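# Place the blue cube flat inside the grey tray

## Task

Move the blue cube into the grey tray so it lies flat on the tray's floor. Do not disturb the other cubes. When finished, no part of either arm may be in contact with any cube or with the tray.

## Robot and tools

Robot: two six-joint arms, left_arm and right_arm, each ending in a two-finger gripper. Base poses in the scene frame: left_arm at (-0.018, +0.291, 0) m with quat_wxyz (+1.000, 0, 0, +0.014); right_arm at (-0.047, -0.378, 0) m with quat_wxyz (+1.000, 0, 0, +0.019). Scene frame: origin at table-top height halfway between the nominal bases, +x out over the table, +z up, left_arm on the +y side. Arm names do not match image sides. A camera stand is fixed behind the arms. Loose objects can occasionally get a brief push from outside.

Frames in results: each arm's end_effector_position (m) and end_effector_quat_wxyz, plus its wrist camera pose, are given in that arm's own base frame. Fixed cameras and the table use the scene frame. Reported hand poses may be wrong by a few cm, more at long reach. The gripper's fingers point along its +z axis and close along its y axis; end_effector_position sits between the pads, about 1 cm short of the tips.

Joint order, used everywhere: waist, shoulder, elbow, wrist pitch, wrist yaw, wrist roll. Stated ranges (rad): waist -2.880..2.880, shoulder 0.000..3.142, elbow 0.000..3.019, wrist pitch -1.693..1.571, wrist yaw -1.571..1.571, wrist roll -2.094..2.094. True ends may differ by up to 0.084 rad.

Row format (shared by execute_actions and move): one flat list of 14 numbers, each in [-1, 1], covering both arms even if only one moves: left_arm's six joint values then its opening, then right_arm's six joint values then its opening. Joint values are scaled offsets, not poses: 1.0 equals 2.811 rad for waist and shoulder, 2.53 for elbow, 2.575 for wrist pitch, 8.12 for wrist yaw, 9.528 for wrist roll. They count from the Joint targets shown in the latest result. The opening is absolute: +1 fully open, -1 shut. To keep an arm still, send 0 for its joints; to keep a gripper as is, resend its current command (0 is itself a command meaning half open).

execute_actions(actions, cameras): actions is a list of actions; each action is a list of 1 to 15 rows, one per 1/30 s control step; a short action repeats its final row until 15 steps are done. Every row in an action is measured from the Joint targets at that action's start (rows do not add up), but each new action starts from the updated targets, so repeating an offset moves further. An action asking any joint to go more than 0.084 rad beyond its range end is rejected for both arms; a malformed action or a bad first action rejects the whole call. An empty list just returns state and images. cameras: list of names (cam_high, cam_left_wrist, cam_right_wrist), omitted/null/["all"] for all, [] for none; an unknown name invalidates the call.

move(target, speed, blend, opening_speed, blocking, cameras): target is one 14-number row or a list of up to 15 rows; every row's offsets count from the same starting Joint targets, not from the previous row. All joints travel together, so grippers trace curves; there is no obstacle or arm-to-arm avoidance. speed: rad/s for the joint with the longest way, 0.01 to 12.57, default 0.5; one value or one per target. blend: rad by which corners at intermediate targets may be cut; default 0 stops at each. opening_speed: rate of the commanded opening per second on the -1..+1 scale, at least 0.2. Paths take at least 0.5 s and are cut off after 10 s. blocking=false returns after about 0.5 s while motion continues. The result adds a move: line, e.g. done, off_target (at rest more than 0.035 rad from target), moving, held or fault, and limits=held if steps were withheld. done does not mean nothing was touched. Faster motion and targets set deeper past a contact mean harder hits.

wait(seconds 0 to 10): lets time pass with commands held; a running move keeps going. stop(): brakes a running move; fast moves need room to stop. zoom_image(camera, region): region [x0, y0, x1, y1] in pixels of that camera's latest image, origin top-left, at most 504 by 504. finished_scene(scene): give this scene's number; irreversible, so call it only once the cube rests in the tray and both grippers are clear.

Result lines: Joint positions and Joint velocities list per arm the six joints (rad, rad/s) then the pad gap (m; 0.094 fully open). Joint torques are in the same joint order, include gravity, carry fixed offsets and noise; positive means toward larger angle; torques 3 and 4 wrap at ±28 N m. Joint targets is the base for your next offsets. Tool commands shows current gripper commands. grip_measured is the finger opening on the command scale; empty it reads up to about 2.7 mm wide, and on a hard part under full squeeze up to about 3 mm narrower. Action calls also list joint positions at some steps. joint sent to its limit means a joint was clipped at its end. joint command not followed means the clearance check changed targets. MOTOR HOT appears at 85 °C; at 100 °C an OVER-TEMPERATURE FAULT drops that arm for 30 to 60 s or more.

Motion limits: per step a joint target may lead its measured angle by at most 0.716 rad (waist, shoulder), 0.645 (elbow), 0.69 (wrist pitch), 1.84 (wrist yaw), 3.24 (wrist roll), and targets that would shift the gripper more than 110 mm are scaled back, so large moves take several actions. Tiny joint changes may not start.

Gripping: squeeze is about 50 to 64 N per pad. Release by commanding an opening well above grip_measured. To end an unwanted push, command targets back past the measured positions.

Avoid: dropping the cube from height or releasing it while moving, slamming into the table or tray, any contact or squeeze between the two arms, knocking cubes off the table, and long stretched or straining poses that heat motors.

Cameras: cam_high 896x504 pinhole (fx=fy 486.261, cx 449.176, cy 249.701); cam_left_wrist and cam_right_wrist 672x504 fisheye (fx about 328 and 325).

Each tool is called as a command line: name --argument value for each argument, lists and objects as JSON in quotes; but a table of rows of numbers goes row by row, as --pt "numbers of a row", without its own name.

## Session

execute_actions --actions '[]'

Scene clock: 0.00 s.
left_arm: end_effector_position=(+0.0927, +0.3613, +0.3333) grip_measured=+1.000 end_effector_quat_wxyz=(+0.577, -0.406, +0.709, +0.001) | right_arm: end_effector_position=(+0.6820, -0.1012, +0.2835) grip_measured=+1.000 end_effector_quat_wxyz=(+0.355, +0.745, +0.550, -0.129)
Joint positions: left_arm=[1.747 0.936 0.856 -0.728 1.091 0.23 0.094] | right_arm=[0.025 2.027 2.13 -1.425 0.741 1.798 0.094]
Joint velocities: within noise
Joint torques (N m): no reading
Motor temperatures (°C): left_arm=[30 30 28 30 30 30 28] | right_arm=[30 31 30 30 27 31 29]
Heat: left arm: hottest waist 30 °C; right arm: hottest shoulder 31 °C.
Joint targets: left_arm=[1.747 0.939 0.878 -0.726 1.090 0.230] | right_arm=[0.025 2.015 2.160 -1.422 0.741 1.798]
Tool commands: left_gripper/opening=+1.0 right_gripper/opening=+1.0

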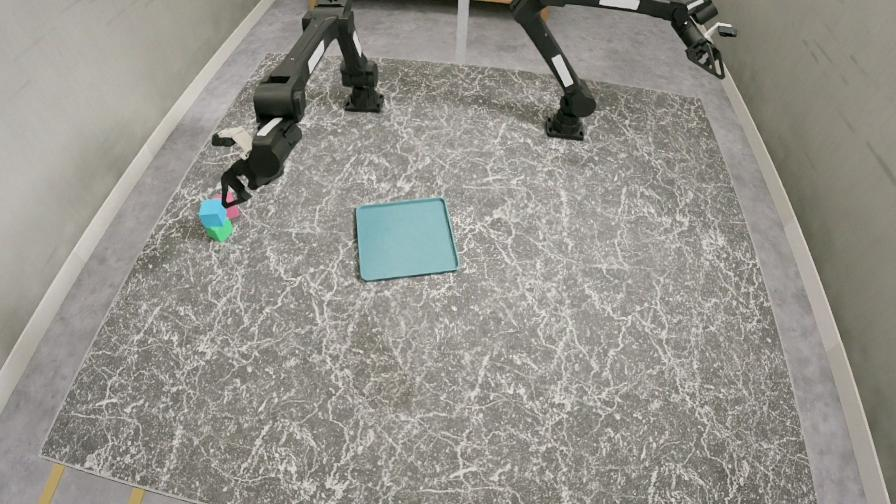

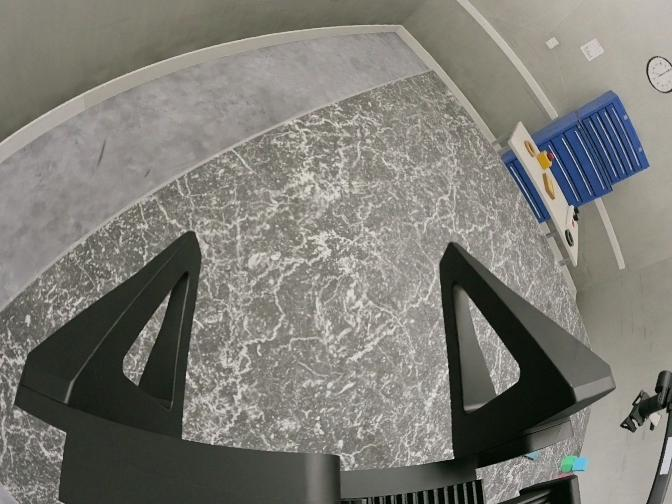

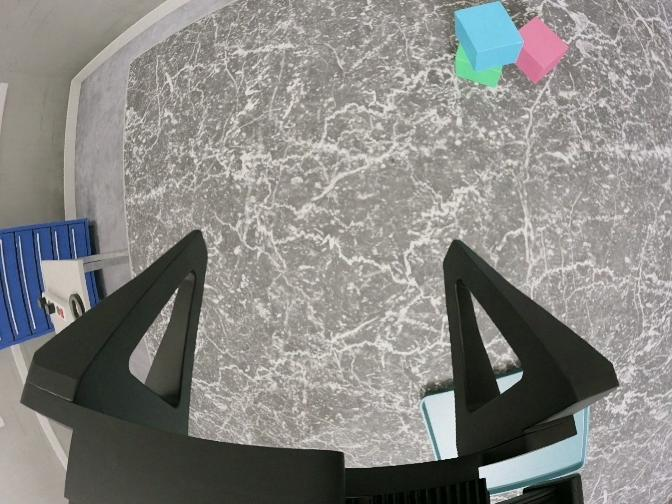

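zoom_image --camera "cam_high" --region '[170, 160, 290, 260]'

zoom_image --camera "cam_right_wrist" --region '[400, 0, 640, 180]'

Scaled by 4.200 from the camera's 896x504 image, which has a finer 1280x720 frame.

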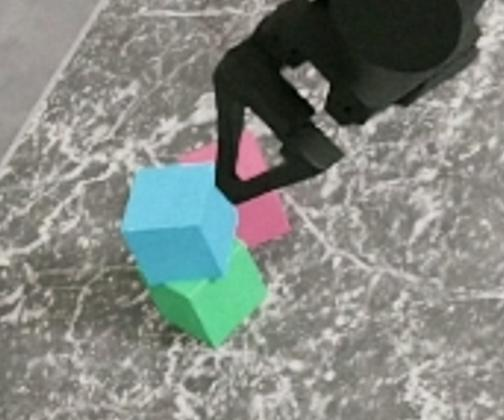

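Scaled by 2.100 from the camera's 672x504 image, which has a finer 960x720 frame.

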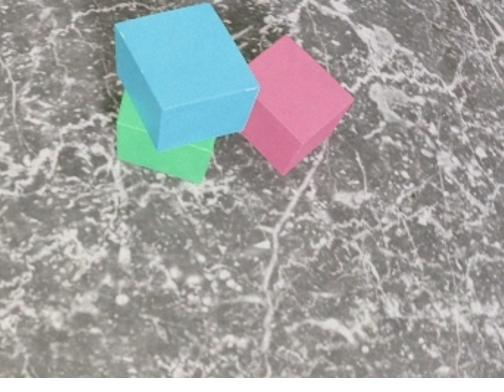

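move --target '[0,0,0,0,0,0,1,0,-0.0356,-0.0119,-0.09552,-0.09126,-0.1887,1]'

Scene clock: 38.87 s.
left_arm: end_effector_position=(+0.0927, +0.3613, +0.3333) grip_measured=+1.000 end_effector_quat_wxyz=(+0.577, -0.406, +0.709, +0.001) | right_arm: end_effector_position=(+0.6236, +0.0141, +0.2748) grip_measured=+1.000 end_effector_quat_wxyz=(+0.043, -0.004, +0.999, -0.001)
Joint positions: left_arm=[1.747 0.936 0.856 -0.728 1.091 0.23 0.094] | right_arm=[0.025 1.953 2.125 -1.656 0.004 0.016 0.094]
Joint velocities: within noise
Joint torques (N m): left_arm=[0.03 -6.3 11.33 1.54 0.49 -0.03] | right_arm=[-1.9 -21.89 8.4 0.55 -0.28 -0.22]
Motor temperatures (°C): left_arm=[30 30 34 30 31 30 28] | right_arm=[30 33 35 30 27 31 29]
Heat: left arm: hottest elbow 34 °C; right arm: hottest elbow 35 °C.
Joint targets: left_arm=[1.747 0.939 0.878 -0.726 1.090 0.230] | right_arm=[0.025 1.915 2.129 -1.669 0.000 0.000]
move: off_target (right_arm); right_arm: the shoulder is farthest, 0.038 rad from its target

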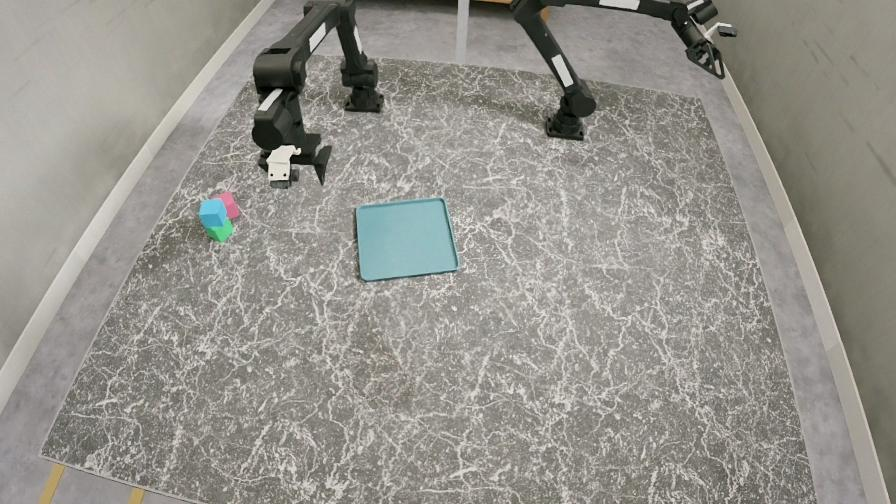

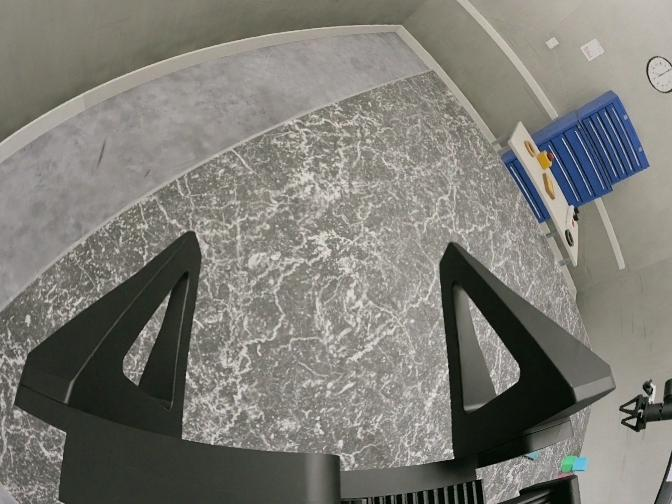

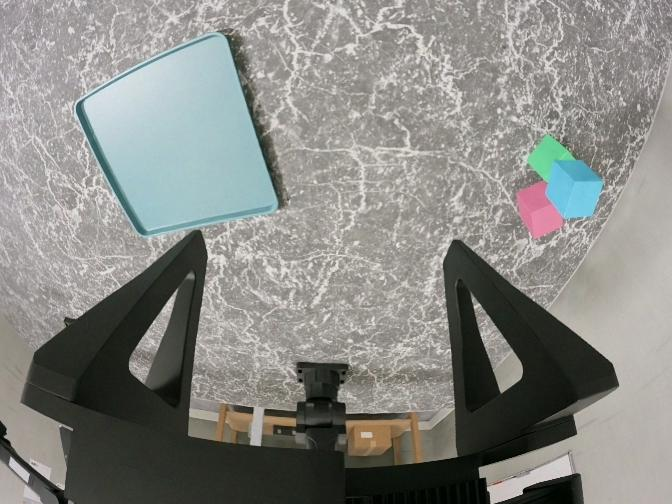

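move --target '[0,0,0,0,0,0,1,-0.1743,0,0,0,0,0,1]'

move --target '[0,0,0,0,0,0,1,0,-0.0711,-0.1186,0.0388,0,0,1]'

Scene clock: 56.70 s.
left_arm: end_effector_position=(+0.0927, +0.3613, +0.3333) grip_measured=+1.000 end_effector_quat_wxyz=(+0.577, -0.406, +0.709, +0.001) | right_arm: end_effector_position=(+0.5554, -0.2840, +0.2748) grip_measured=+1.000 end_effector_quat_wxyz=(+0.042, +0.240, +0.970, -0.011)
Joint positions: left_arm=[1.747 0.936 0.856 -0.728 1.091 0.23 0.094] | right_arm=[-0.471 1.953 2.125 -1.656 0.002 0.015 0.094]
Joint velocities: within noise
Joint torques (N m): left_arm=[0.09 -6.42 11.43 1.65 0.52 -0.05] | right_arm=[-1.32 -21.77 8.32 0.53 -0.15 -0.17]
Motor temperatures (°C): left_arm=[30 30 36 30 31 30 28] | right_arm=[30 35 35 30 27 31 29]
Heat: left arm: hottest elbow 36 °C; right arm: hottest shoulder 35 °C.
Joint targets: left_arm=[1.747 0.939 0.878 -0.726 1.090 0.230] | right_arm=[-0.466 1.915 2.129 -1.669 0.000 0.000]
move: off_target (right_arm); right_arm: the shoulder is farthest, 0.038 rad from its target

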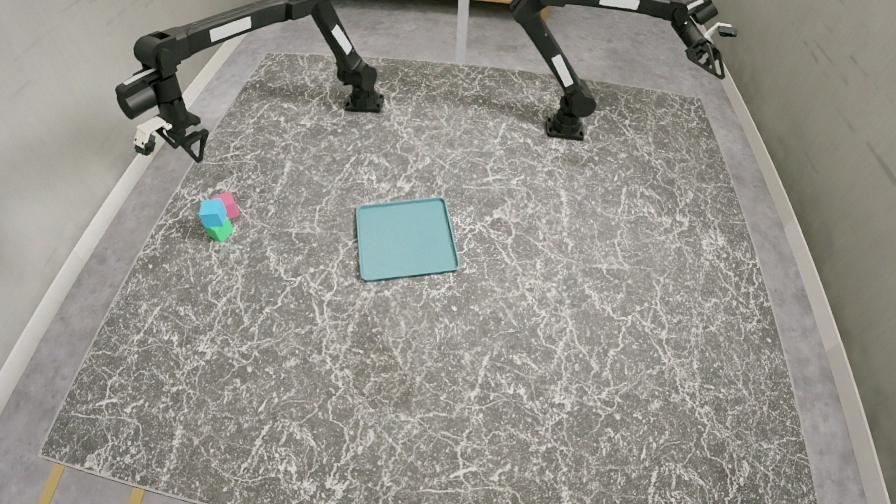

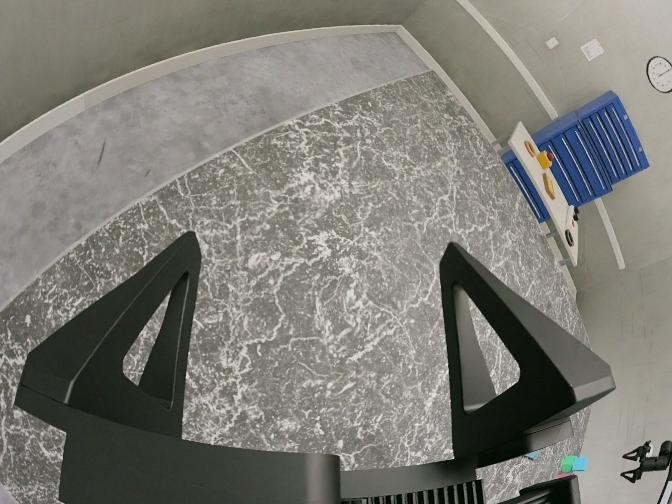

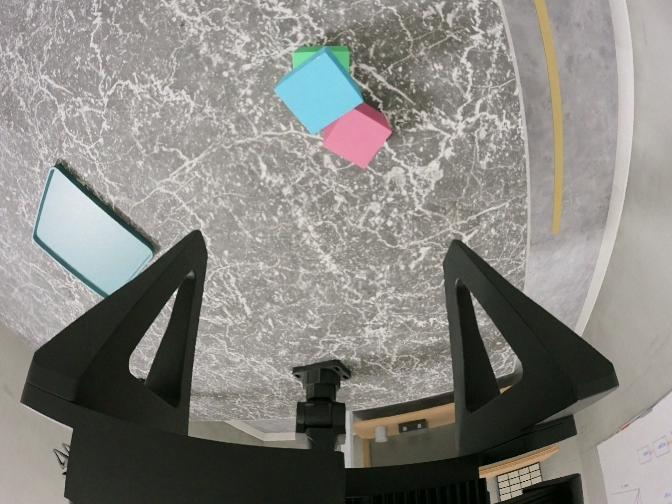

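Scene clock: 58.00 s.
left_arm: end_effector_position=(+0.0927, +0.3613, +0.3333) grip_measured=+1.000 end_effector_quat_wxyz=(+0.577, -0.406, +0.709, +0.001) | right_arm: end_effector_position=(+0.4904, -0.2509, +0.2760) grip_measured=+1.000 end_effector_quat_wxyz=(+0.033, +0.241, +0.970, -0.009)
Joint positions: left_arm=[1.747 0.936 0.856 -0.728 1.091 0.23 0.094] | right_arm=[-0.471 1.742 1.824 -1.585 0.002 0.015 0.094]
Joint velocities: within noise
Joint torques (N m): left_arm=[0.09 -6.42 11.33 1.65 0.49 -0.06] | right_arm=[-1.03 -17.9 8.5 1.61 -0.17 -0.19]
Motor temperatures (°C): left_arm=[30 30 36 30 31 30 28] | right_arm=[30 35 35 30 27 31 29]
Heat: left arm: hottest elbow 36 °C; right arm: hottest shoulder 35 °C.
Joint targets: left_arm=[1.747 0.939 0.878 -0.726 1.090 0.230] | right_arm=[-0.466 1.715 1.829 -1.569 0.000 0.000]
move: done

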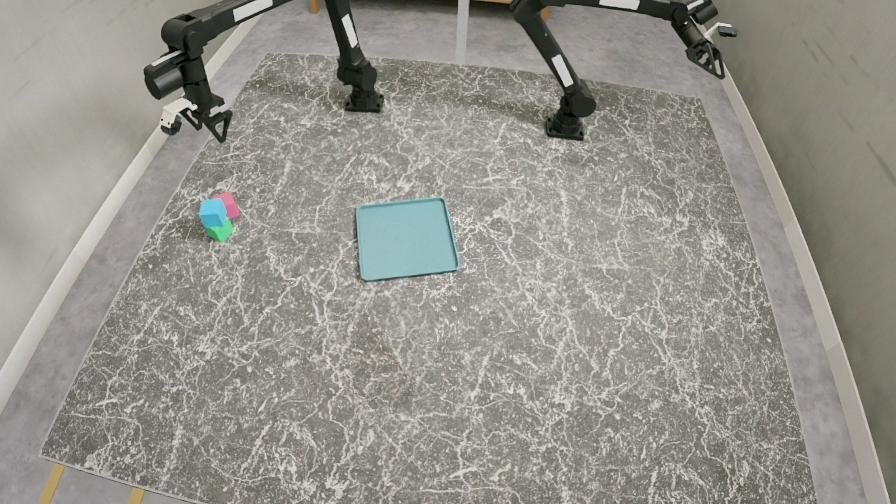

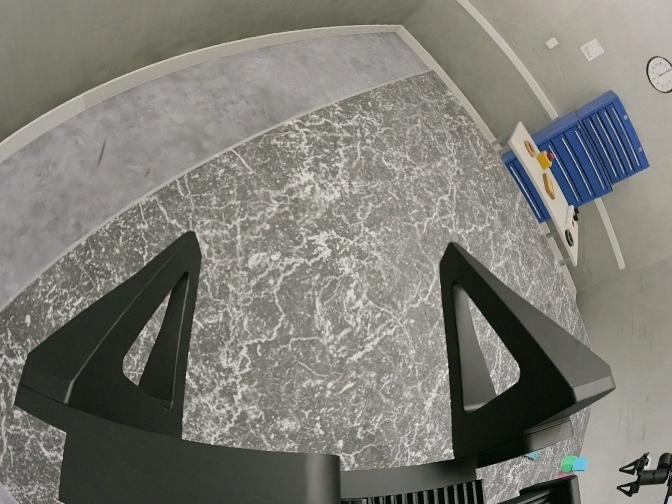

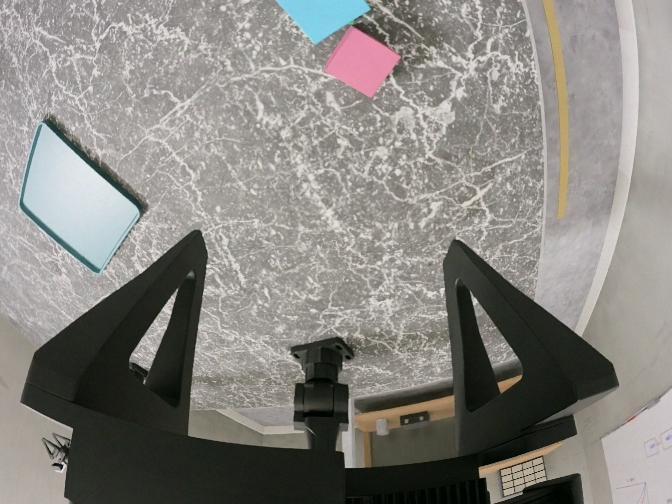

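move --target '[0,0,0,0,0,0,1,0.002,0.0854,-0.045,0.1,0,0,1]' --cameras '["cam_high","cam_right_wrist"]'

zoom_image --camera "cam_right_wrist" --region '[180, 40, 470, 260]'

Scene clock: 74.90 s.
left_arm: end_effector_position=(+0.0927, +0.3613, +0.3333) grip_measured=+1.000 end_effector_quat_wxyz=(+0.577, -0.406, +0.709, +0.001) | right_arm: end_effector_position=(+0.5276, -0.2684, +0.0987) grip_measured=+1.000 end_effector_quat_wxyz=(-0.017, +0.239, +0.971, +0.003)
Joint positions: left_arm=[1.747 0.936 0.856 -0.728 1.091 0.23 0.094] | right_arm=[-0.469 1.976 1.696 -1.326 0.002 0.015 0.094]
Joint velocities: within noise
Joint torques (N m): left_arm=[0.26 -6.07 11.44 1.74 0.5 -0.04] | right_arm=[-1.14 -19.66 8.96 1.36 -0.17 -0.18]
Motor temperatures (°C): left_arm=[30 30 38 30 31 30 28] | right_arm=[30 35 35 30 27 31 29]
Heat: left arm: hottest elbow 38 °C; right arm: hottest shoulder 35 °C.
Joint targets: left_arm=[1.747 0.939 0.878 -0.726 1.090 0.230] | right_arm=[-0.460 1.955 1.716 -1.311 0.000 0.000]
move: done
Images, in order (width x height): cam_high 896x504, cam_right_wrist 672x504.

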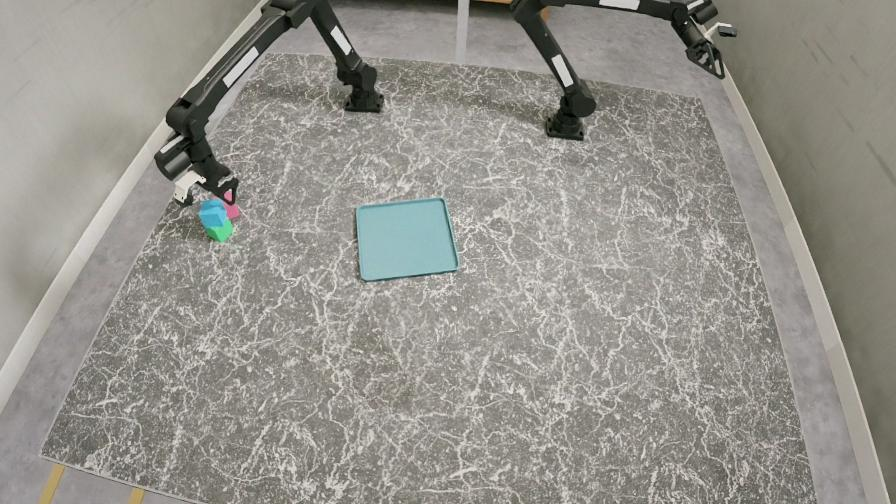

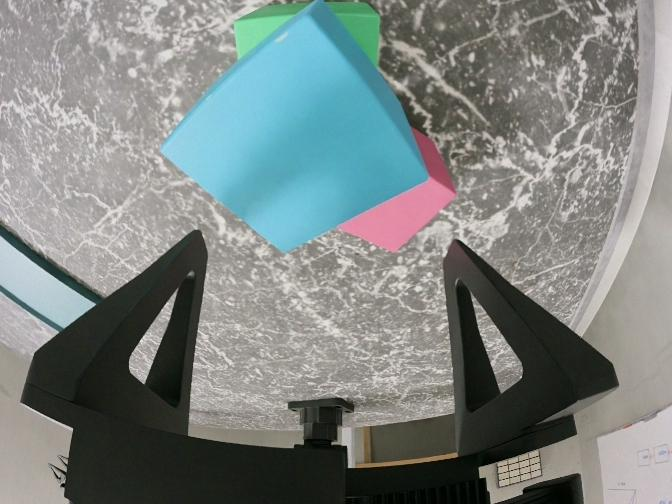

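Scaled by 1.738 from the camera's 672x504 image, which has a finer 960x720 frame.

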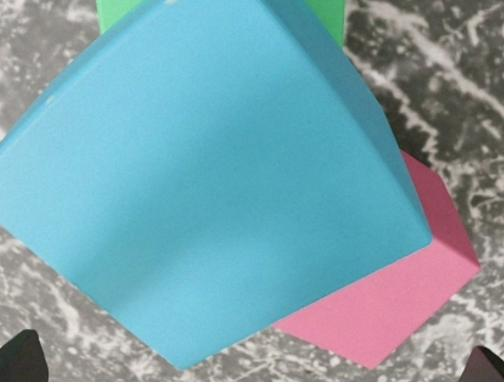

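move --pt "0 0 0 0 0 0 1 0 0 0.0751 -0.0738 0 0 1" --pt "0 0 0 0 0 0 1 0.0057 0.0267 0.1202 -0.0773 0 -0.0658 1" --cameras '["cam_high","cam_right_wrist"]'

Scene clock: 107.67 s.
left_arm: end_effector_position=(+0.0927, +0.3613, +0.3333) grip_measured=+1.000 end_effector_quat_wxyz=(+0.577, -0.406, +0.709, +0.001) | right_arm: end_effector_position=(+0.5692, -0.2778, +0.1768) grip_measured=+1.000 end_effector_quat_wxyz=(+0.010, -0.079, +0.997, -0.007)
Joint positions: left_arm=[1.747 0.936 0.856 -0.728 1.091 0.23 0.094] | right_arm=[-0.453 2.015 1.966 -1.498 0.002 -0.611 0.094]
Joint velocities: within noise
Joint torques (N m): left_arm=[0.15 -6.42 11.38 1.59 0.5 -0.06] | right_arm=[-0.62 -18.14 12.4 0.4 -0.23 -0.19]
Motor temperatures (°C): left_arm=[30 30 40 30 31 30 28] | right_arm=[30 35 38 30 27 31 29]
Heat: left arm: hottest elbow 40 °C; right arm: hottest elbow 38 °C.
Joint targets: left_arm=[1.747 0.939 0.878 -0.726 1.090 0.230] | right_arm=[-0.444 2.030 2.020 -1.510 0.000 -0.627]
move: off_target (right_arm); right_arm: the elbow is farthest, 0.054 rad from its target
Images, in order (width x height): cam_high 896x504, cam_right_wrist 672x504.

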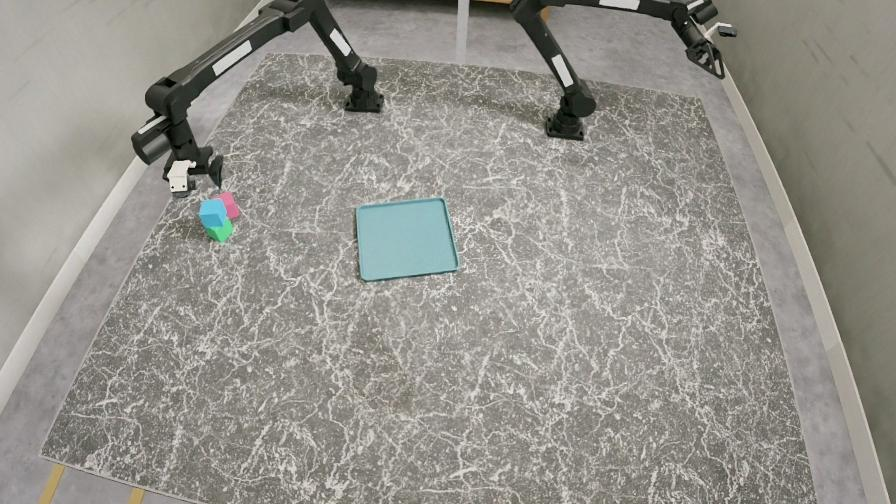

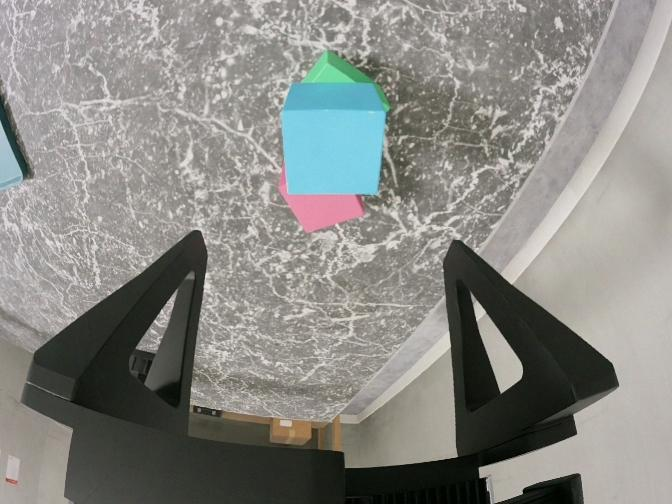

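move --target '[0,0,0,0,0,0,1,0.0012,0.0142,-0.0617,0.0777,0,0,1]' --cameras '["cam_high","cam_right_wrist"]' --speed 0.25

zoom_image --camera "cam_high" --region '[150, 150, 290, 260]'

Scene clock: 120.83 s.
left_arm: end_effector_position=(+0.0927, +0.3613, +0.3333) grip_measured=+1.000 end_effector_quat_wxyz=(+0.577, -0.406, +0.709, +0.001) | right_arm: end_effector_position=(+0.5797, -0.2807, +0.1068) grip_measured=+1.000 end_effector_quat_wxyz=(+0.017, -0.081, +0.997, -0.011)
Joint positions: left_arm=[1.747 0.936 0.856 -0.728 1.091 0.23 0.094] | right_arm=[-0.45 2.062 1.857 -1.326 0.002 -0.612 0.094]
Joint velocities: within noise
Joint torques (N m): left_arm=[0.26 -6.24 11.41 1.66 0.53 -0.06] | right_arm=[-0.5 -19.66 8.34 1.36 -0.21 -0.18]
Motor temperatures (°C): left_arm=[30 30 40 30 31 30 28] | right_arm=[30 37 40 30 27 31 29]
Heat: left arm: hottest elbow 40 °C; right arm: hottest elbow 40 °C.
Joint targets: left_arm=[1.747 0.939 0.878 -0.726 1.090 0.230] | right_arm=[-0.441 2.070 1.864 -1.310 0.000 -0.627]
move: done
Images, in order (width x height): cam_high 896x504, cam_right_wrist 672x504.

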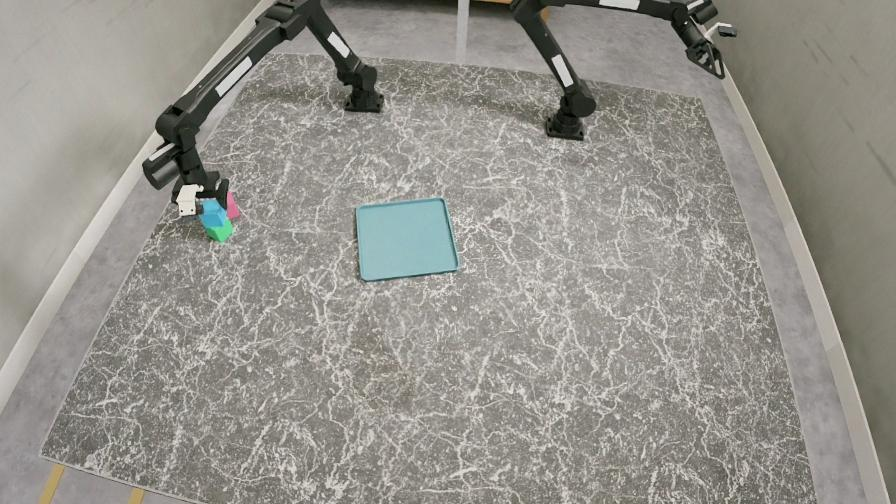

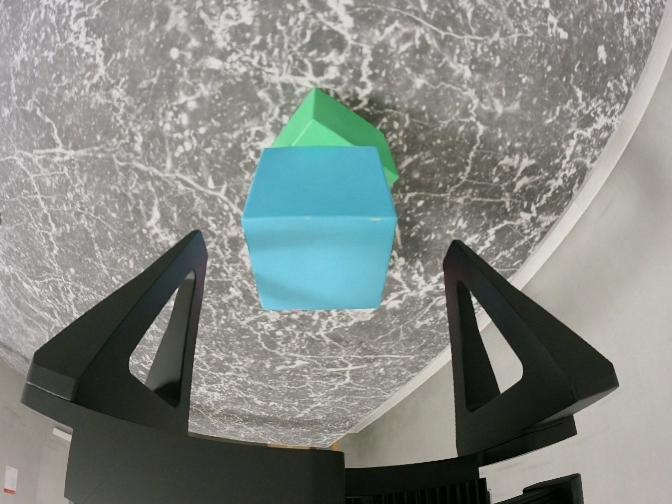

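Scaled by 3.600 from the camera's 896x504 image, which has a finer 1280x720 frame.

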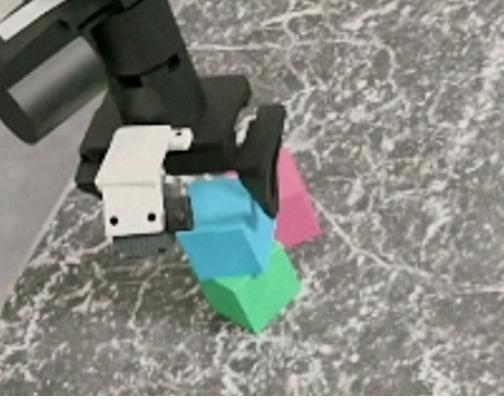

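move --target '[0,0,0,0,0,0,1,0,0.0057,-0.0166,0.0047,0,0,1]' --cameras '["cam_right_wrist"]' --speed 0.1

Scene clock: 128.13 s.
left_arm: end_effector_position=(+0.0927, +0.3613, +0.3333) grip_measured=+1.000 end_effector_quat_wxyz=(+0.577, -0.406, +0.709, +0.001) | right_arm: end_effector_position=(+0.5699, -0.2760, +0.0846) grip_measured=+1.000 end_effector_quat_wxyz=(+0.000, -0.081, +0.997, -0.001)
Joint positions: left_arm=[1.747 0.936 0.856 -0.728 1.091 0.23 0.094] | right_arm=[-0.45 2.073 1.816 -1.314 0.002 -0.612 0.094]
Joint velocities: within noise
Joint torques (N m): left_arm=[-0.09 -6.3 11.41 1.59 0.49 -0.05] | right_arm=[-0.26 -18.78 8.16 1.28 -0.25 -0.18]
Motor temperatures (°C): left_arm=[30 30 41 30 31 30 28] | right_arm=[30 38 39 30 27 31 29]
Heat: left arm: hottest elbow 41 °C; right arm: hottest elbow 39 °C.
Joint targets: left_arm=[1.747 0.939 0.878 -0.726 1.090 0.230] | right_arm=[-0.441 2.086 1.822 -1.298 0.000 -0.627]
move: done
Images, in order (width x height): cam_right_wrist 672x504.

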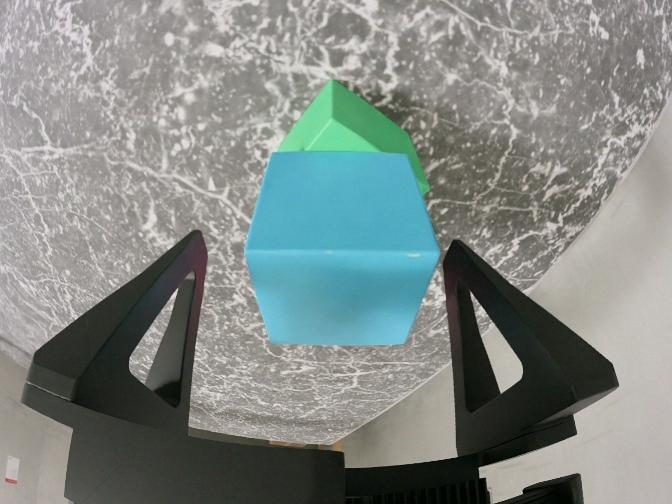

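move --target '[0,0,0,0,0,0,1,-0.0043,0,0,0,0,0,1]' --cameras '["cam_right_wrist"]' --speed 0.1

Scene clock: 133.83 s.
left_arm: end_effector_position=(+0.0927, +0.3613, +0.3333) grip_measured=+1.000 end_effector_quat_wxyz=(+0.577, -0.406, +0.709, +0.001) | right_arm: end_effector_position=(+0.5700, -0.2760, +0.0846) grip_measured=+1.000 end_effector_quat_wxyz=(+0.000, -0.081, +0.997, -0.001)
Joint positions: left_arm=[1.747 0.936 0.856 -0.728 1.091 0.23 0.094] | right_arm=[-0.45 2.073 1.816 -1.313 0.002 -0.612 0.094]
Joint velocities: within noise
Joint torques (N m): left_arm=[0.21 -6.48 11.41 1.54 0.51 -0.03] | right_arm=[-1.85 -18.9 8.18 1.31 -0.19 -0.17]
Motor temperatures (°C): left_arm=[30 30 41 30 31 30 28] | right_arm=[30 37 38 30 27 31 29]
Heat: left arm: hottest elbow 41 °C; right arm: hottest elbow 38 °C.
Joint targets: left_arm=[1.747 0.939 0.878 -0.726 1.090 0.230] | right_arm=[-0.453 2.086 1.822 -1.298 0.000 -0.627]
move: done
Images, in order (width x height): cam_right_wrist 672x504.

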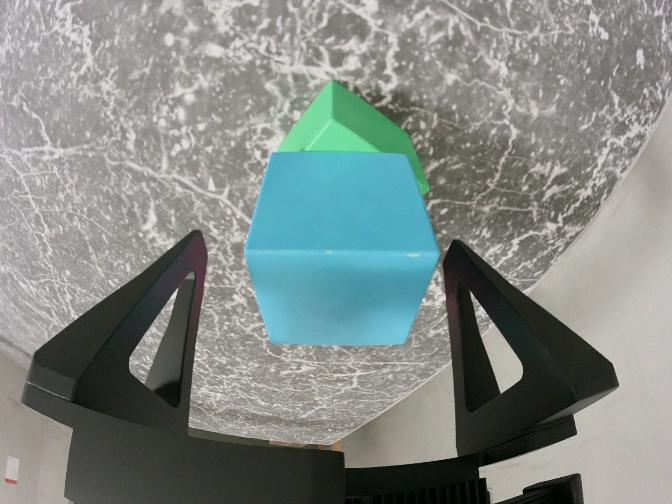

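move --target '[0,0,0,0,0,0,1,-0.0025,0,0,0,0,0,1]' --cameras '["cam_right_wrist"]' --speed 0.1

Scene clock: 136.07 s.
left_arm: end_effector_position=(+0.0927, +0.3613, +0.3333) grip_measured=+1.000 end_effector_quat_wxyz=(+0.577, -0.406, +0.709, +0.001) | right_arm: end_effector_position=(+0.5697, -0.2767, +0.0846) grip_measured=+1.000 end_effector_quat_wxyz=(+0.000, -0.080, +0.997, -0.001)
Joint positions: left_arm=[1.747 0.936 0.856 -0.728 1.091 0.23 0.094] | right_arm=[-0.451 2.073 1.816 -1.313 0.002 -0.612 0.094]
Joint velocities: within noise
Joint torques (N m): left_arm=[0.21 -6.01 11.37 1.62 0.48 -0.04] | right_arm=[-2.08 -18.9 8.2 1.36 -0.22 -0.19]
Motor temperatures (°C): left_arm=[30 30 41 30 31 30 28] | right_arm=[30 37 38 30 27 31 29]
Heat: left arm: hottest elbow 41 °C; right arm: hottest elbow 38 °C.
Joint targets: left_arm=[1.747 0.939 0.878 -0.726 1.090 0.230] | right_arm=[-0.460 2.086 1.822 -1.298 0.000 -0.627]
move: done
Images, in order (width x height): cam_right_wrist 672x504.

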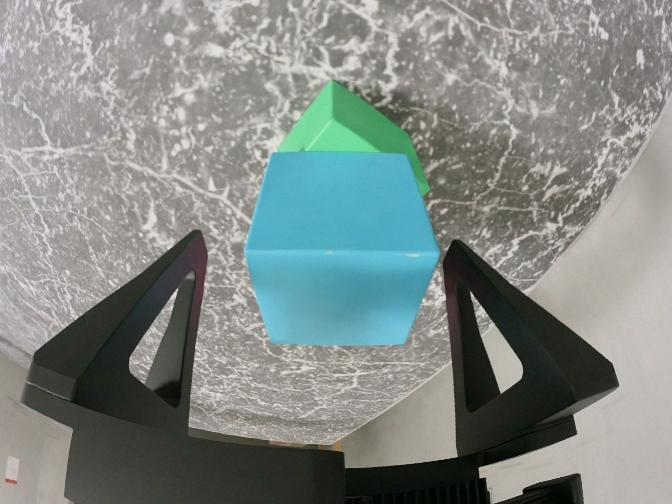

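move --target '[0,0,0,0,0,0,1,-0.0022,0,0,0,0,0,1]' --cameras '["cam_right_wrist"]' --speed 0.1

Scene clock: 138.07 s.
left_arm: end_effector_position=(+0.0927, +0.3613, +0.3333) grip_measured=+1.000 end_effector_quat_wxyz=(+0.577, -0.406, +0.709, +0.001) | right_arm: end_effector_position=(+0.5679, -0.2804, +0.0846) grip_measured=+1.000 end_effector_quat_wxyz=(+0.000, -0.077, +0.997, -0.001)
Joint positions: left_arm=[1.747 0.936 0.856 -0.728 1.091 0.23 0.094] | right_arm=[-0.457 2.073 1.816 -1.313 0.002 -0.612 0.094]
Joint velocities: within noise
Joint torques (N m): left_arm=[0.32 -6.18 11.47 1.69 0.51 -0.04] | right_arm=[-1.55 -18.67 8.16 1.43 -0.25 -0.19]
Motor temperatures (°C): left_arm=[30 30 41 30 31 30 28] | right_arm=[30 37 38 30 27 31 29]
Heat: left arm: hottest elbow 41 °C; right arm: hottest elbow 38 °C.
Joint targets: left_arm=[1.747 0.939 0.878 -0.726 1.090 0.230] | right_arm=[-0.466 2.086 1.822 -1.298 0.000 -0.627]
move: done
Images, in order (width x height): cam_right_wrist 672x504.

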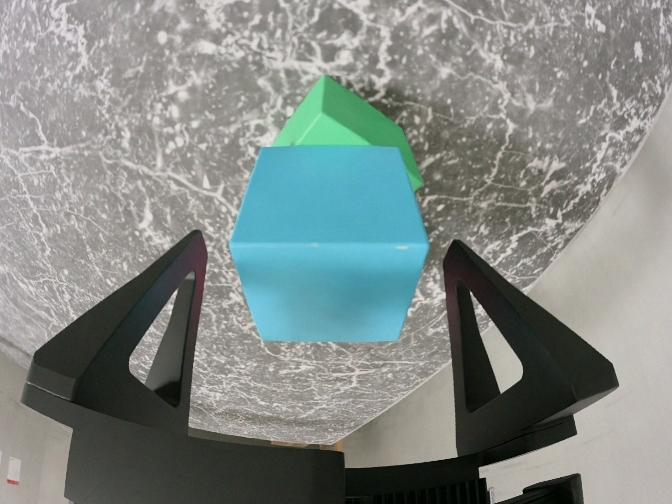

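move --target '[0,0,0,0,0,0,1,0,0,0,0,0,0,-0.15]' --cameras '["cam_high","cam_right_wrist"]' --opening_speed 0.4

Scene clock: 142.83 s.
left_arm: end_effector_position=(+0.0927, +0.3613, +0.3333) grip_measured=+1.000 end_effector_quat_wxyz=(+0.577, -0.406, +0.709, +0.001) | right_arm: end_effector_position=(+0.5678, -0.2806, +0.0846) grip_measured=+0.097 end_effector_quat_wxyz=(+0.000, -0.077, +0.997, -0.001)
Joint positions: left_arm=[1.747 0.936 0.856 -0.728 1.091 0.23 0.094] | right_arm=[-0.458 2.073 1.816 -1.313 0.002 -0.612 0.052]
Joint velocities: within noise
Joint torques (N m): left_arm=[0.15 -6.18 11.33 1.59 0.51 -0.07] | right_arm=[-2.14 -18.84 8.16 1.36 -0.22 -0.2]
Motor temperatures (°C): left_arm=[30 30 41 30 31 30 28] | right_arm=[30 37 38 30 27 31 29]
Heat: left arm: hottest elbow 41 °C; right arm: hottest elbow 38 °C.
Joint targets: left_arm=[1.747 0.939 0.878 -0.726 1.090 0.230] | right_arm=[-0.466 2.086 1.822 -1.298 0.000 -0.627]
move: done
Images, in order (width x height): cam_high 896x504, cam_right_wrist 672x504.

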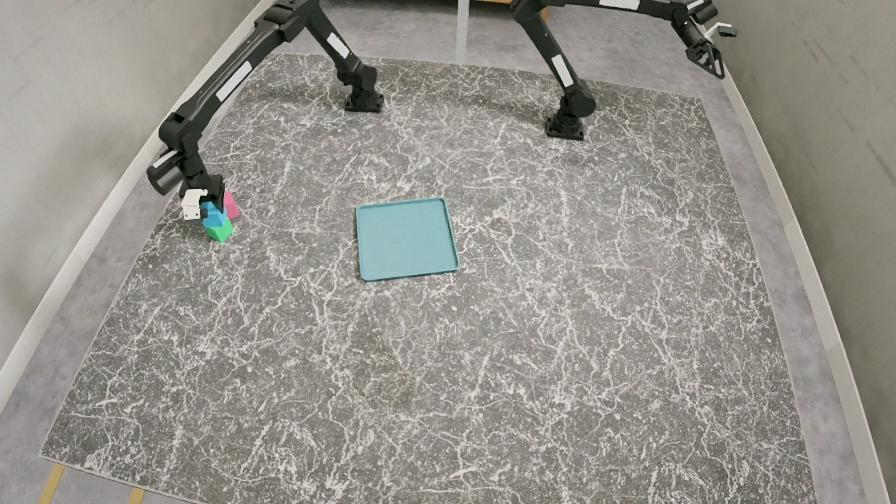

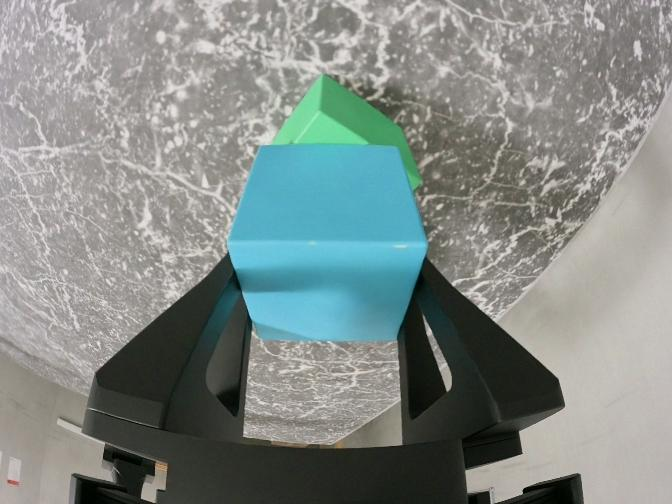

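move --target '[0,0,0,0,0,0,1,0,-0.0146,0.1059,-0.1173,0,0,-0.15]' --cameras '["cam_high","cam_right_wrist"]' --speed 0.3

Scene clock: 149.43 s.
left_arm: end_effector_position=(+0.0927, +0.3613, +0.3333) grip_measured=+1.000 end_effector_quat_wxyz=(+0.577, -0.406, +0.709, +0.001) | right_arm: end_effector_position=(+0.5665, -0.2799, +0.1674) grip_measured=+0.097 end_effector_quat_wxyz=(-0.024, -0.077, +0.997, +0.013)
Joint positions: left_arm=[1.747 0.936 0.856 -0.728 1.091 0.23 0.094] | right_arm=[-0.458 2.073 2.035 -1.587 0.002 -0.612 0.052]
Joint velocities: within noise
Joint torques (N m): left_arm=[0.26 -6.48 11.32 1.65 0.5 -0.05] | right_arm=[-2.08 -22.83 12.53 0.38 -0.25 -0.17]
Motor temperatures (°C): left_arm=[30 30 41 30 31 30 28] | right_arm=[30 36 37 30 27 31 29]
Heat: left arm: hottest elbow 41 °C; right arm: hottest elbow 37 °C.
Joint targets: left_arm=[1.747 0.939 0.878 -0.726 1.090 0.230] | right_arm=[-0.466 2.045 2.089 -1.600 0.000 -0.627]
move: off_target (right_arm); right_arm: the elbow is farthest, 0.055 rad from its target
Images, in order (width x height): cam_high 896x504, cam_right_wrist 672x504.

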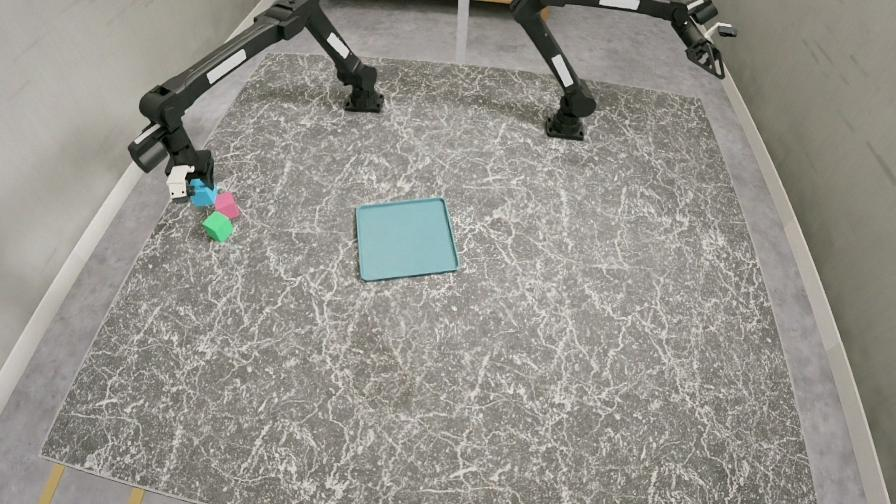

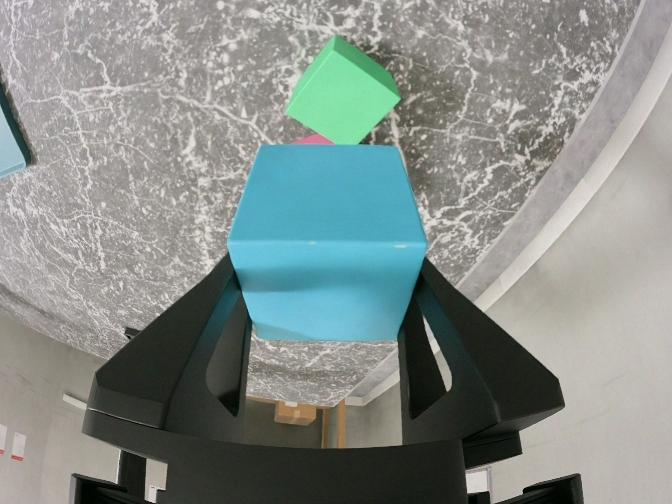

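move --target '[0,0,0,0,0,0,1,0.301,-0.012,0,0,0,0.0658,-0.15]' --cameras '["cam_high","cam_right_wrist"]' --speed 0.4

Scene clock: 154.67 s.
left_arm: end_effector_position=(+0.0927, +0.3613, +0.3333) grip_measured=+1.000 end_effector_quat_wxyz=(+0.577, -0.406, +0.709, +0.001) | right_arm: end_effector_position=(+0.5850, +0.2370, +0.1758) grip_measured=+0.097 end_effector_quat_wxyz=(-0.020, -0.200, +0.980, -0.005)
Joint positions: left_arm=[1.747 0.936 0.856 -0.728 1.091 0.23 0.094] | right_arm=[0.386 2.06 2.035 -1.587 0.002 -0.016 0.052]
Joint velocities: within noise
Joint torques (N m): left_arm=[-0.03 -6.3 11.43 1.55 0.52 -0.03] | right_arm=[-2.55 -24.18 12.45 0.31 -0.16 0.18]
Motor temperatures (°C): left_arm=[30 30 42 30 31 30 28] | right_arm=[30 36 38 30 27 31 30]
Heat: left arm: hottest elbow 42 °C; right arm: hottest elbow 38 °C.
Joint targets: left_arm=[1.747 0.939 0.878 -0.726 1.090 0.230] | right_arm=[0.380 2.011 2.089 -1.600 0.000 0.000]
move: off_target (right_arm); right_arm: the elbow is farthest, 0.054 rad from its target
Images, in order (width x height): cam_high 896x504, cam_right_wrist 672x504.

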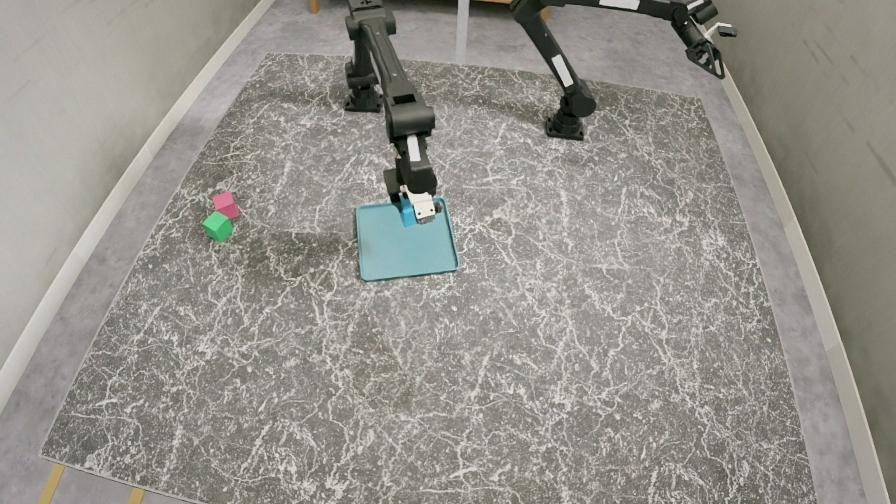

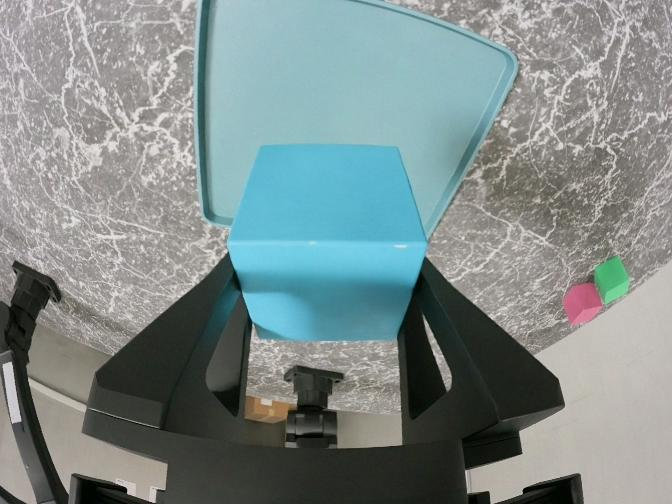

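move --target '[0,0,0,0,0,0,1,0,-0.0164,-0.1794,0.1631,0,0,-0.15]' --cameras '["cam_high","cam_right_wrist"]' --speed 0.3

zoom_image --camera "cam_high" --region '[330, 160, 480, 290]'

Scene clock: 165.80 s.
left_arm: end_effector_position=(+0.0927, +0.3613, +0.3333) grip_measured=+1.000 end_effector_quat_wxyz=(+0.577, -0.406, +0.709, +0.001) | right_arm: end_effector_position=(+0.5533, +0.2241, +0.0536) grip_measured=+0.097 end_effector_quat_wxyz=(-0.003, -0.199, +0.980, -0.002)
Joint positions: left_arm=[1.747 0.936 0.856 -0.728 1.091 0.23 0.094] | right_arm=[0.386 2.01 1.628 -1.195 0.002 -0.015 0.052]
Joint velocities: within noise
Joint torques (N m): left_arm=[0.03 -6.12 11.3 1.63 0.51 -0.06] | right_arm=[-1.85 -22.59 8.02 1.35 -0.19 0.14]
Motor temperatures (°C): left_arm=[30 30 42 30 31 30 28] | right_arm=[30 37 38 29 27 31 30]
Heat: left arm: hottest elbow 42 °C; right arm: hottest elbow 38 °C.
Joint targets: left_arm=[1.747 0.939 0.878 -0.726 1.090 0.230] | right_arm=[0.380 1.965 1.636 -1.180 0.000 0.000]
move: off_target (right_arm); right_arm: the shoulder is farthest, 0.045 rad from its target
Images, in order (width x height): cam_high 896x504, cam_right_wrist 672x504.

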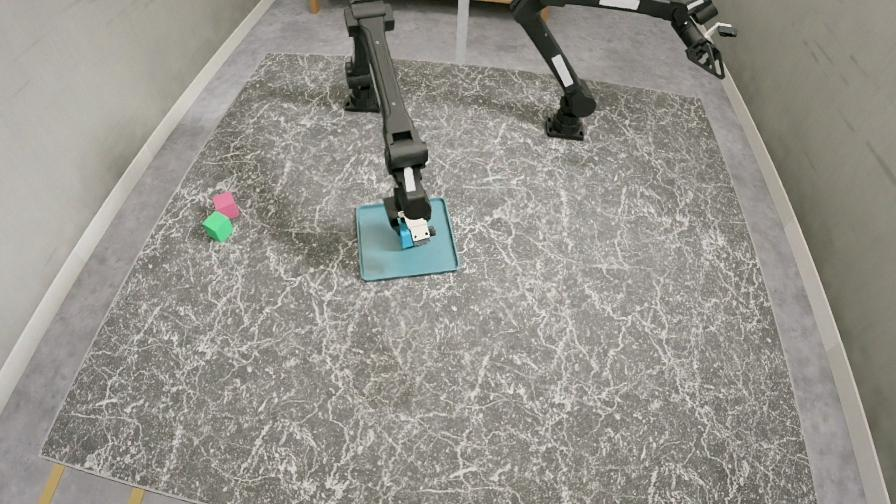

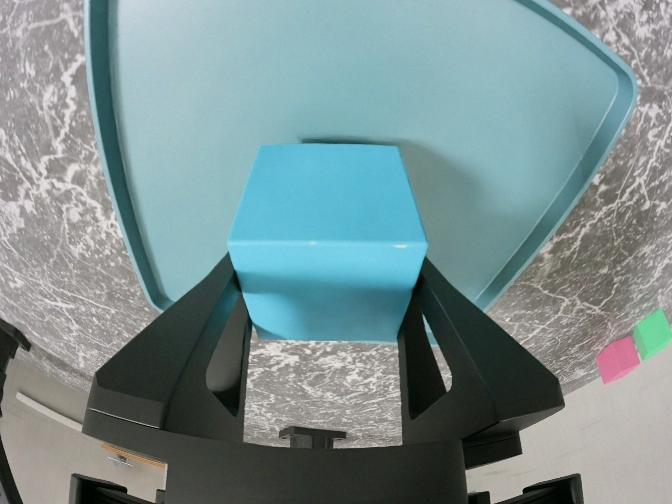

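Scaled by 3.360 from the camera's 896x504 image, which has a finer 1280x720 frame.

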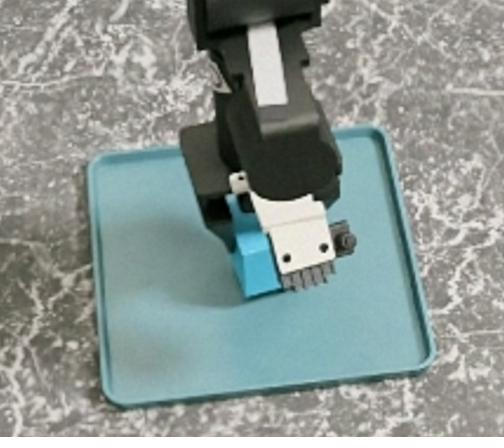

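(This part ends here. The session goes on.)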